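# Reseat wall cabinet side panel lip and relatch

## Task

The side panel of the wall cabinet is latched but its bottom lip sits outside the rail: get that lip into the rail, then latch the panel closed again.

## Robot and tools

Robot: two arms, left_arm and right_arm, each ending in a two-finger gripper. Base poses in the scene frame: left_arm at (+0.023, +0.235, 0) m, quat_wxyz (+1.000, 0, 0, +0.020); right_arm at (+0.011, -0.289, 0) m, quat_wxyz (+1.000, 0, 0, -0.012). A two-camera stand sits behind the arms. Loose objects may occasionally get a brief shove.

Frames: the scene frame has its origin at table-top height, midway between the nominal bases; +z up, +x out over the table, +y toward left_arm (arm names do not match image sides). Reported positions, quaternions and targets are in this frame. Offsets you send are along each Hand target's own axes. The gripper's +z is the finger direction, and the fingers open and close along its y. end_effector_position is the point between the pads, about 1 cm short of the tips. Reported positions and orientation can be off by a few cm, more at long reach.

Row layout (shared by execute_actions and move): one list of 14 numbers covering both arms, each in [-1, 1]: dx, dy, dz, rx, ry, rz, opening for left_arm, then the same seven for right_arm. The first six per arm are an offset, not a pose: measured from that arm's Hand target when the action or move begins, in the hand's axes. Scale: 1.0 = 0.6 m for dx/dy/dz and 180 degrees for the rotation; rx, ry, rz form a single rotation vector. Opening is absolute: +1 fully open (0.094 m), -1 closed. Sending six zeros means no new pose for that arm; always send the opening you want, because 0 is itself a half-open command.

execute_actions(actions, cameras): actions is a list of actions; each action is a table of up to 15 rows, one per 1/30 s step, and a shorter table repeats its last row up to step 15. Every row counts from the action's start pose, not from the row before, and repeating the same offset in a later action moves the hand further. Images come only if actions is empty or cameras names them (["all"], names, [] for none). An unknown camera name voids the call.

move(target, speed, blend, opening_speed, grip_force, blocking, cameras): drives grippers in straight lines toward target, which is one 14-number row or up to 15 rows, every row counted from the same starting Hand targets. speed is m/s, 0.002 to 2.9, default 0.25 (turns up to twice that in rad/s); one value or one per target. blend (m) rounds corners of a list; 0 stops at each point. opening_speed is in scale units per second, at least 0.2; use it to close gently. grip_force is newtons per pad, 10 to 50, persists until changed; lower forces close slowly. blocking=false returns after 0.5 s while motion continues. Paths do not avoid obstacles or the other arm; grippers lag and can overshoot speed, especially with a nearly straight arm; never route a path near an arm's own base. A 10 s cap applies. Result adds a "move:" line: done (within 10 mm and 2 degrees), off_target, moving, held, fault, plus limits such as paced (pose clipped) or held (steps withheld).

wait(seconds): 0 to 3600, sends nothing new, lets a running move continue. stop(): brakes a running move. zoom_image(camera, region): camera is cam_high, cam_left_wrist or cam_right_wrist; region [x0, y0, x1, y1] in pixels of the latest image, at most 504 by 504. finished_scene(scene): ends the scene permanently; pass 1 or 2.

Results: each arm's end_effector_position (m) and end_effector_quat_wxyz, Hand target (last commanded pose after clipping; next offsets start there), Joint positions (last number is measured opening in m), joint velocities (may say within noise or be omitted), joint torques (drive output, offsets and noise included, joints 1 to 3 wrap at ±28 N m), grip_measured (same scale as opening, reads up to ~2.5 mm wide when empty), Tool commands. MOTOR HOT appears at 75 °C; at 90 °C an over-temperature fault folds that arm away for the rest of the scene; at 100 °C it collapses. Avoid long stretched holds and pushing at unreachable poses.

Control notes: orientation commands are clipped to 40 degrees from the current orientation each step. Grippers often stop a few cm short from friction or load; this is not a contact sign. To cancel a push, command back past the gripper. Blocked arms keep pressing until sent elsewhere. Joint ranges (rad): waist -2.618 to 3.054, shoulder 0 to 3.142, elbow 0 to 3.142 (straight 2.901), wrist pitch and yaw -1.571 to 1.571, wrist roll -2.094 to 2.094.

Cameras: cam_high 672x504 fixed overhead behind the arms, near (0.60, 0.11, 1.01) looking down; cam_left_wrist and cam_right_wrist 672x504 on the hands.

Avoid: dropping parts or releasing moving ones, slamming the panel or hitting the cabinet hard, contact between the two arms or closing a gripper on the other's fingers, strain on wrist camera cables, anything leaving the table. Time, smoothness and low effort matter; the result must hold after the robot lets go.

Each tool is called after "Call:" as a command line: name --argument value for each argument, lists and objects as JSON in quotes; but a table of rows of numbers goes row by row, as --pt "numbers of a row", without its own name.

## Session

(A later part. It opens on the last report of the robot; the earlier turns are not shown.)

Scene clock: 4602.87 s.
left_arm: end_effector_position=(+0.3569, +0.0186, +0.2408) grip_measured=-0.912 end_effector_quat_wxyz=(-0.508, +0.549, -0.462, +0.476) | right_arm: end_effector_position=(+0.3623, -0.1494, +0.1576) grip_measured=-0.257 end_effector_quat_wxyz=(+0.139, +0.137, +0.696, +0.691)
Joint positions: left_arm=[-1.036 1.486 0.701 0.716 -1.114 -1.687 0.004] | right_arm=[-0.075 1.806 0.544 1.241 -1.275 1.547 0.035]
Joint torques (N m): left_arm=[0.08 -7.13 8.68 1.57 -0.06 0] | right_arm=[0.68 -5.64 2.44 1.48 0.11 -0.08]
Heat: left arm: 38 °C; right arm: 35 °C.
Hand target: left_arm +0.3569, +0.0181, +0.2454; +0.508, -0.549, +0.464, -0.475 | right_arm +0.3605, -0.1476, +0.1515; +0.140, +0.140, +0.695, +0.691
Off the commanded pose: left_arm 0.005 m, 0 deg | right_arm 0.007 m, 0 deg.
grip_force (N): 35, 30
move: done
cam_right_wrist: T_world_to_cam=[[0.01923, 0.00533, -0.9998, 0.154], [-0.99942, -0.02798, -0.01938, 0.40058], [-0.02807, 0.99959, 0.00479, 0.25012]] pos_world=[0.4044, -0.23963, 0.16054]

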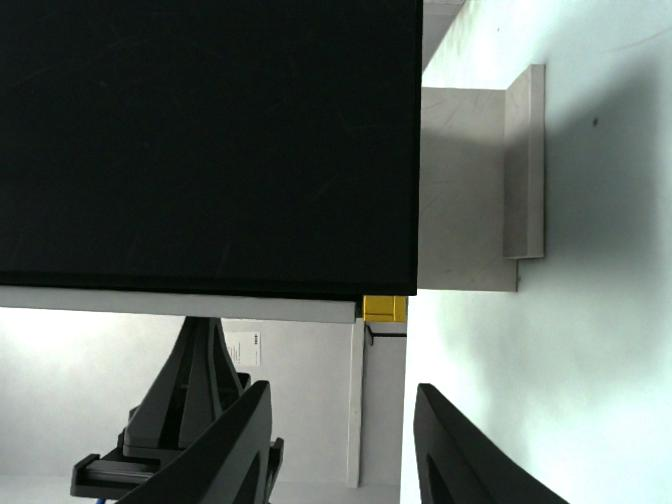

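Call:
move --target '[0,0,0.025,0,0,0,-1.0,0,0,0,0,0,0,-0.255]' --speed 0.03 --cameras '["cam_right_wrist"]'

Call:
zoom_image --camera "cam_right_wrist" --region '[280, 240, 400, 330]'

Scene clock: 4620.00 s.
left_arm: end_effector_position=(+0.3596, +0.0201, +0.2406) grip_measured=-0.912 end_effector_quat_wxyz=(+0.509, -0.548, +0.464, -0.475) | right_arm: end_effector_position=(+0.3623, -0.1494, +0.1576) grip_measured=-0.257 end_effector_quat_wxyz=(+0.139, +0.137, +0.696, +0.691)
Joint positions: left_arm=[-1.024 1.486 0.701 0.716 -1.101 -1.681 0.004] | right_arm=[-0.075 1.806 0.544 1.241 -1.275 1.547 0.035]
Joint torques (N m): left_arm=[3.43 -4.62 10.63 1.71 0.32 0] | right_arm=[0.68 -5.65 2.44 1.48 0.11 -0.07]
Heat: left arm: 38 °C; right arm: 35 °C.
Hand target: left_arm +0.3718, +0.0198, +0.2449; +0.508, -0.549, +0.464, -0.475 | right_arm +0.3605, -0.1476, +0.1515; +0.140, +0.140, +0.695, +0.691
Off the commanded pose: left_arm 0.013 m, 0 deg | right_arm 0.007 m, 0 deg.
grip_force (N): 35, 30
move: off_target (left_arm)
cam_right_wrist: T_world_to_cam=[[0.01923, 0.00533, -0.9998, 0.154], [-0.99942, -0.02798, -0.01938, 0.40058], [-0.02807, 0.99959, 0.00479, 0.25012]] pos_world=[0.4044, -0.23963, 0.16054]

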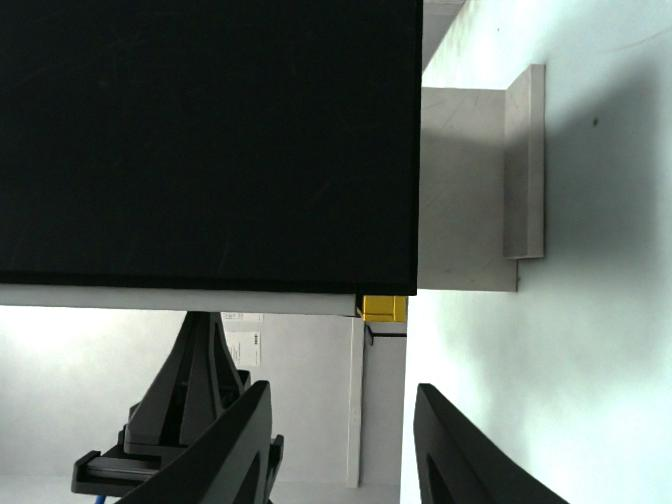

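Scaled by 4.200 from the camera's image (finer frame: 960x720).

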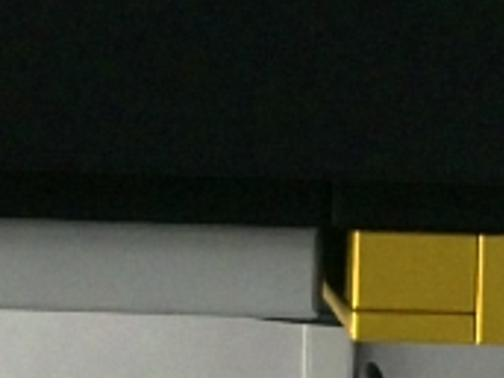

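Call:
move --target '[0,0,-0.0183,0,0,0,-1.0,0,0,0,0,0,0,-0.255]' --speed 0.03 --cameras '["cam_right_wrist"]'

Call:
zoom_image --camera "cam_right_wrist" --region '[280, 240, 400, 330]'

Scene clock: 4631.93 s.
left_arm: end_effector_position=(+0.3593, +0.0200, +0.2407) grip_measured=-0.912 end_effector_quat_wxyz=(+0.509, -0.548, +0.464, -0.475) | right_arm: end_effector_position=(+0.3623, -0.1494, +0.1576) grip_measured=-0.257 end_effector_quat_wxyz=(+0.139, +0.137, +0.696, +0.691)
Joint positions: left_arm=[-1.025 1.486 0.701 0.716 -1.102 -1.681 0.004] | right_arm=[-0.075 1.806 0.544 1.241 -1.275 1.547 0.035]
Joint torques (N m): left_arm=[0.25 -6.37 9.32 1.64 -0.02 -0.02] | right_arm=[0.68 -5.65 2.43 1.48 0.11 -0.07]
Heat: left arm: 39 °C; right arm: 35 °C.
Hand target: left_arm +0.3609, +0.0186, +0.2452; +0.508, -0.549, +0.464, -0.475 | right_arm +0.3605, -0.1476, +0.1515; +0.140, +0.140, +0.695, +0.691
Off the commanded pose: left_arm 0.005 m, 0 deg | right_arm 0.007 m, 0 deg.
grip_force (N): 35, 30
move: done
cam_right_wrist: T_world_to_cam=[[0.01923, 0.00533, -0.9998, 0.154], [-0.99942, -0.02798, -0.01938, 0.40058], [-0.02807, 0.99959, 0.00479, 0.25012]] pos_world=[0.4044, -0.23963, 0.16054]

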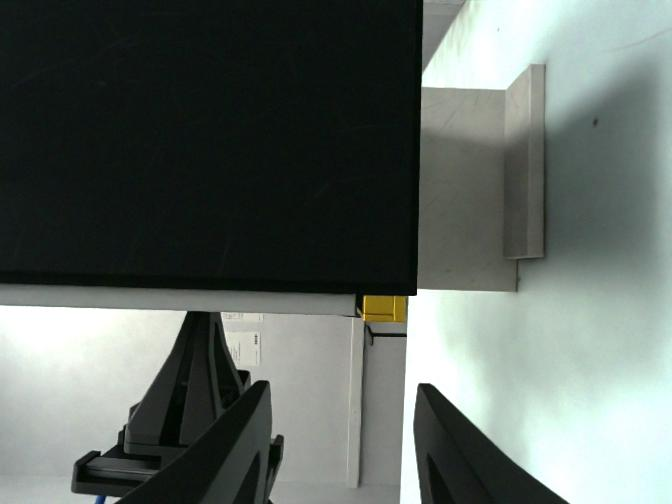

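Scaled by 4.200 from the camera's image (finer frame: 960x720).

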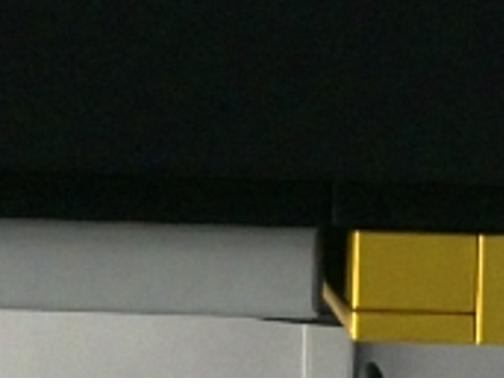

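Call:
move --target '[0,0,0,0,0,0,-0.3,0,0,0,0,0,0,-0.255]' --opening_speed 0.4 --grip_force '[50,30]' --cameras '["cam_left_wrist","cam_right_wrist"]'

Call:
zoom_image --camera "cam_right_wrist" --region '[280, 240, 400, 330]'

Scene clock: 4643.70 s.
left_arm: end_effector_position=(+0.3595, +0.0189, +0.2405) grip_measured=-0.303 end_effector_quat_wxyz=(-0.504, +0.550, -0.462, +0.480) | right_arm: end_effector_position=(+0.3623, -0.1494, +0.1576) grip_measured=-0.257 end_effector_quat_wxyz=(+0.139, +0.137, +0.696, +0.691)
Joint positions: left_arm=[-1.025 1.486 0.701 0.715 -1.096 -1.694 0.033] | right_arm=[-0.075 1.806 0.544 1.241 -1.275 1.547 0.035]
Joint torques (N m): left_arm=[0.29 -6.38 9.32 1.63 -0.1 0.11] | right_arm=[0.69 -5.65 2.44 1.48 0.11 -0.08]
Heat: left arm: 39 °C; right arm: 35 °C.
Hand target: left_arm +0.3609, +0.0185, +0.2452; -0.508, +0.549, -0.464, +0.475 | right_arm +0.3605, -0.1476, +0.1515; +0.140, +0.140, +0.695, +0.691
Off the commanded pose: left_arm 0.005 m, 1 deg | right_arm 0.007 m, 0 deg.
grip_force (N): 50, 30
move: done
cam_left_wrist: T_world_to_cam=[[0.01651, 0.0626, 0.9979, -0.24549], [-0.28346, -0.9568, 0.06472, 0.14479], [0.95884, -0.28393, 0.00195, -0.25053]] pos_world=[0.28532, 0.08276, 0.23609]
cam_right_wrist: T_world_to_cam=[[0.01923, 0.00533, -0.9998, 0.154], [-0.99942, -0.02798, -0.01938, 0.40058], [-0.02807, 0.99959, 0.00479, 0.25012]] pos_world=[0.4044, -0.23963, 0.16054]

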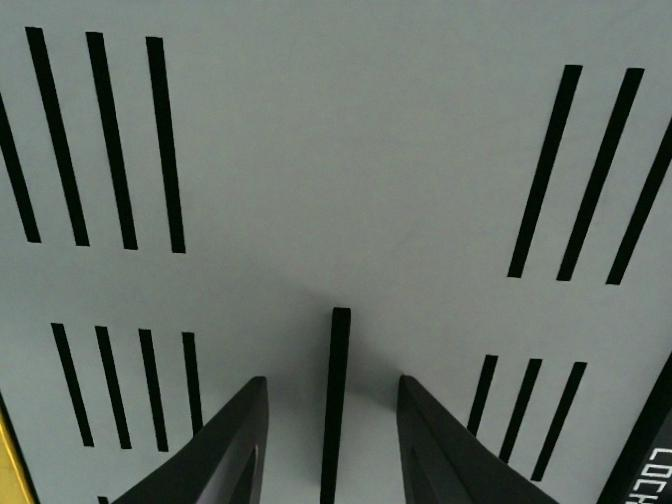

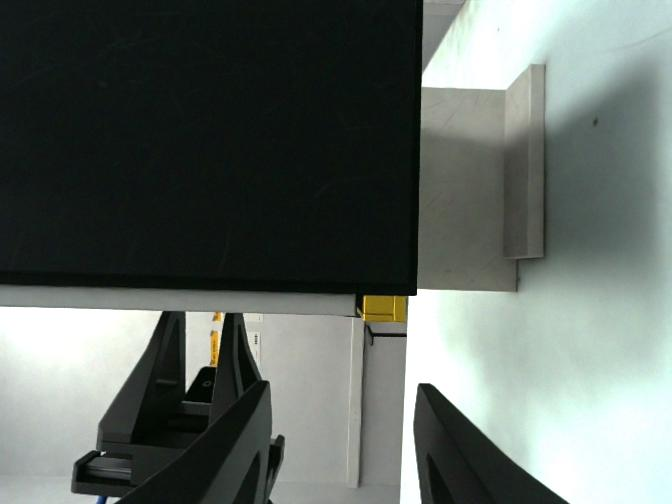

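Scaled by 4.200 from the camera's image (finer frame: 960x720).

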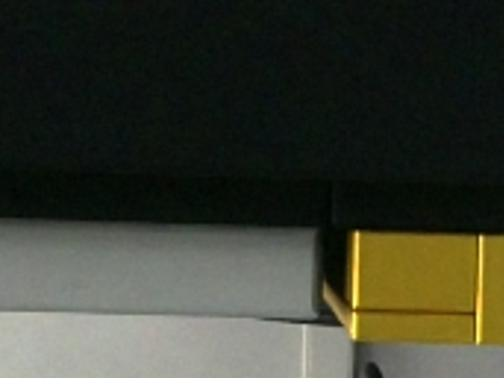

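Call:
move --pt "0 0 -0.05 0 0 0 -0.3 0 0 -0.03 0 0 0 -0.255" --pt "0 0 -0.16 0 0 0 -0.3 0 0 -0.09 0 0 0 -0.255" --speed '[0.06,0.12]' --blend '[0.01,0]' --cameras '["all"]'

Call:
zoom_image --camera "cam_left_wrist" --region '[450, 240, 560, 350]'

Call:
zoom_image --camera "cam_right_wrist" --region '[280, 240, 400, 330]'

Scene clock: 4668.20 s.
left_arm: end_effector_position=(+0.2690, +0.0007, +0.2460) grip_measured=-0.303 end_effector_quat_wxyz=(-0.497, +0.549, -0.461, +0.489) | right_arm: end_effector_position=(+0.3448, -0.1969, +0.1475) grip_measured=-0.257 end_effector_quat_wxyz=(+0.131, +0.154, +0.693, +0.692)
Joint positions: left_arm=[-1.355 1.362 0.652 0.541 -1.408 -1.815 0.033] | right_arm=[-0.253 1.806 0.495 1.241 -1.441 1.534 0.035]
Joint torques (N m): left_arm=[-0.68 -6.76 7.42 1.3 -0.46 0.13] | right_arm=[-0.57 -8.28 2.37 1.21 -0.17 -0.2]
Heat: left arm: 39 °C; right arm: 35 °C.
Hand target: left_arm +0.2656, +0.0074, +0.2485; -0.508, +0.549, -0.464, +0.475 | right_arm +0.3394, -0.1972, +0.1518; +0.140, +0.140, +0.696, +0.691
Off the commanded pose: left_arm 0.008 m, 2 deg | right_arm 0.007 m, 2 deg.
grip_force (N): 50, 30
move: done
cam_left_wrist: T_world_to_cam=[[0.01174, 0.07806, 0.99688, -0.24677], [-0.2997, -0.95084, 0.07799, 0.10241], [0.95396, -0.29968, 0.01223, -0.17016]] pos_world=[0.19592, 0.06565, 0.2401]
cam_right_wrist: T_world_to_cam=[[-0.01438, 0.01646, -0.99976, 0.15833], [-0.99978, -0.01536, 0.01413, 0.37921], [-0.01513, 0.99975, 0.01667, 0.29094]] pos_world=[0.38581, -0.28765, 0.14809]

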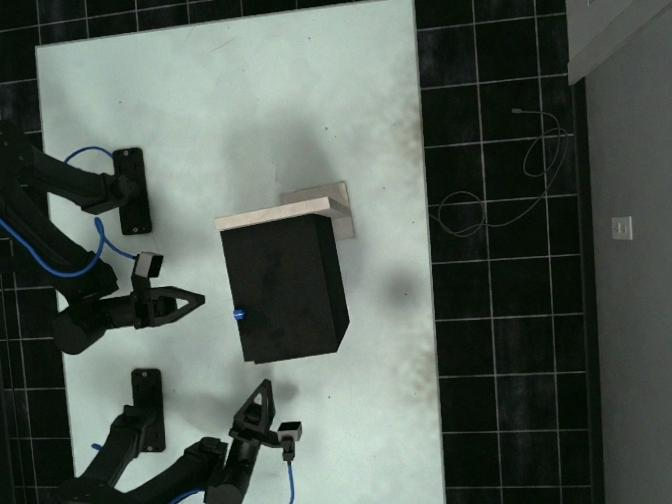

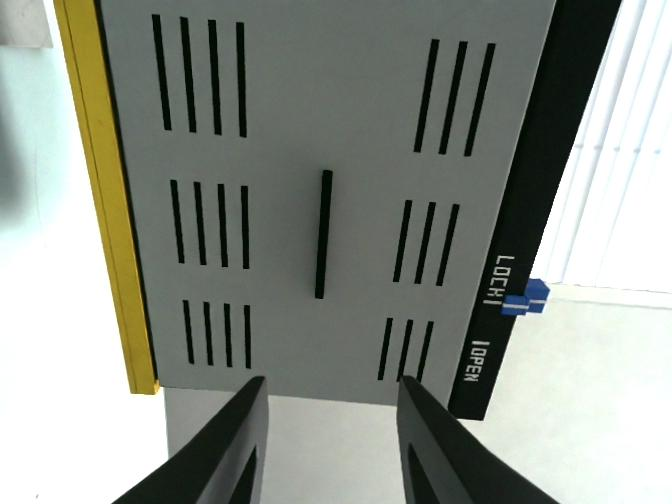

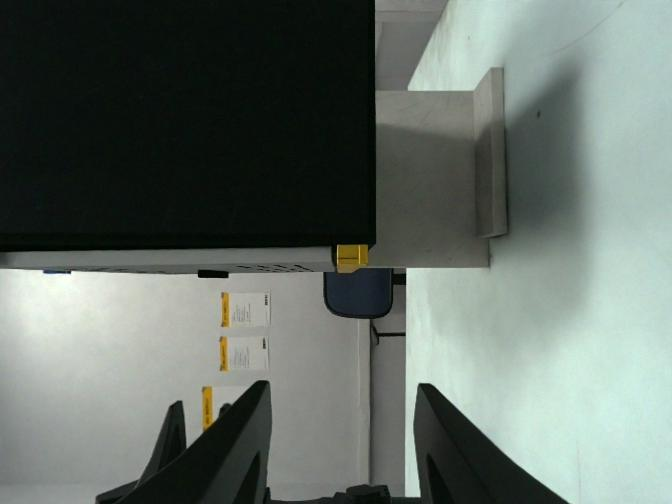

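Scaled by 4.582 from the camera's image (finer frame: 960x720).

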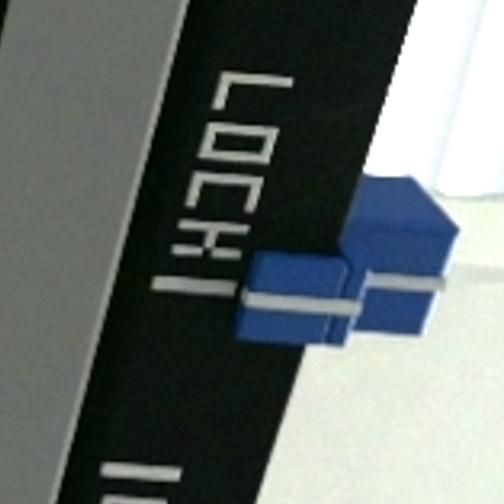

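Scaled by 4.200 from the camera's image (finer frame: 960x720).

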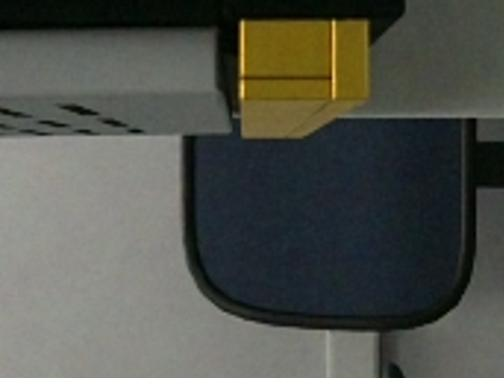

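Call:
zoom_image --camera "cam_right_wrist" --region '[318, 236, 358, 280]'

Call:
zoom_image --camera "cam_left_wrist" --region '[90, 280, 190, 405]'

Scaled by 11.455 from the camera's image (finer frame: 960x720).

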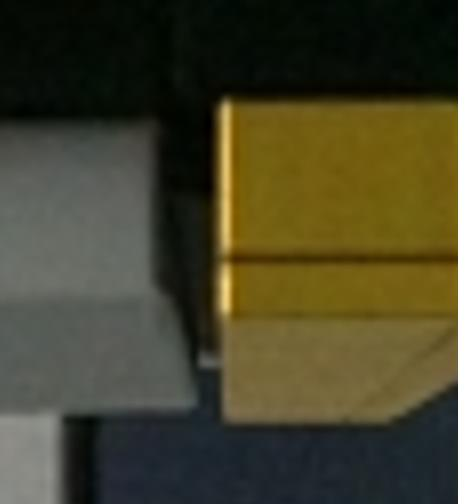

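Scaled by 4.032 from the camera's image (finer frame: 960x720).

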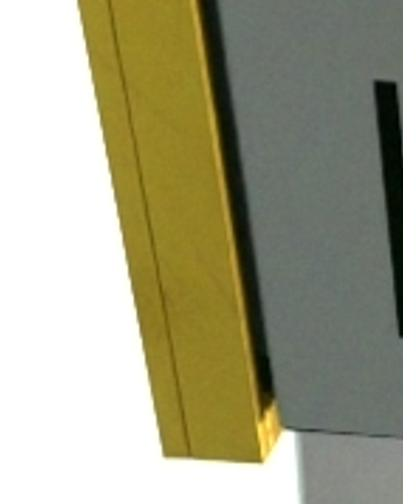

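Call:
finished_scene --scene 1

The scene is finished: the task was done.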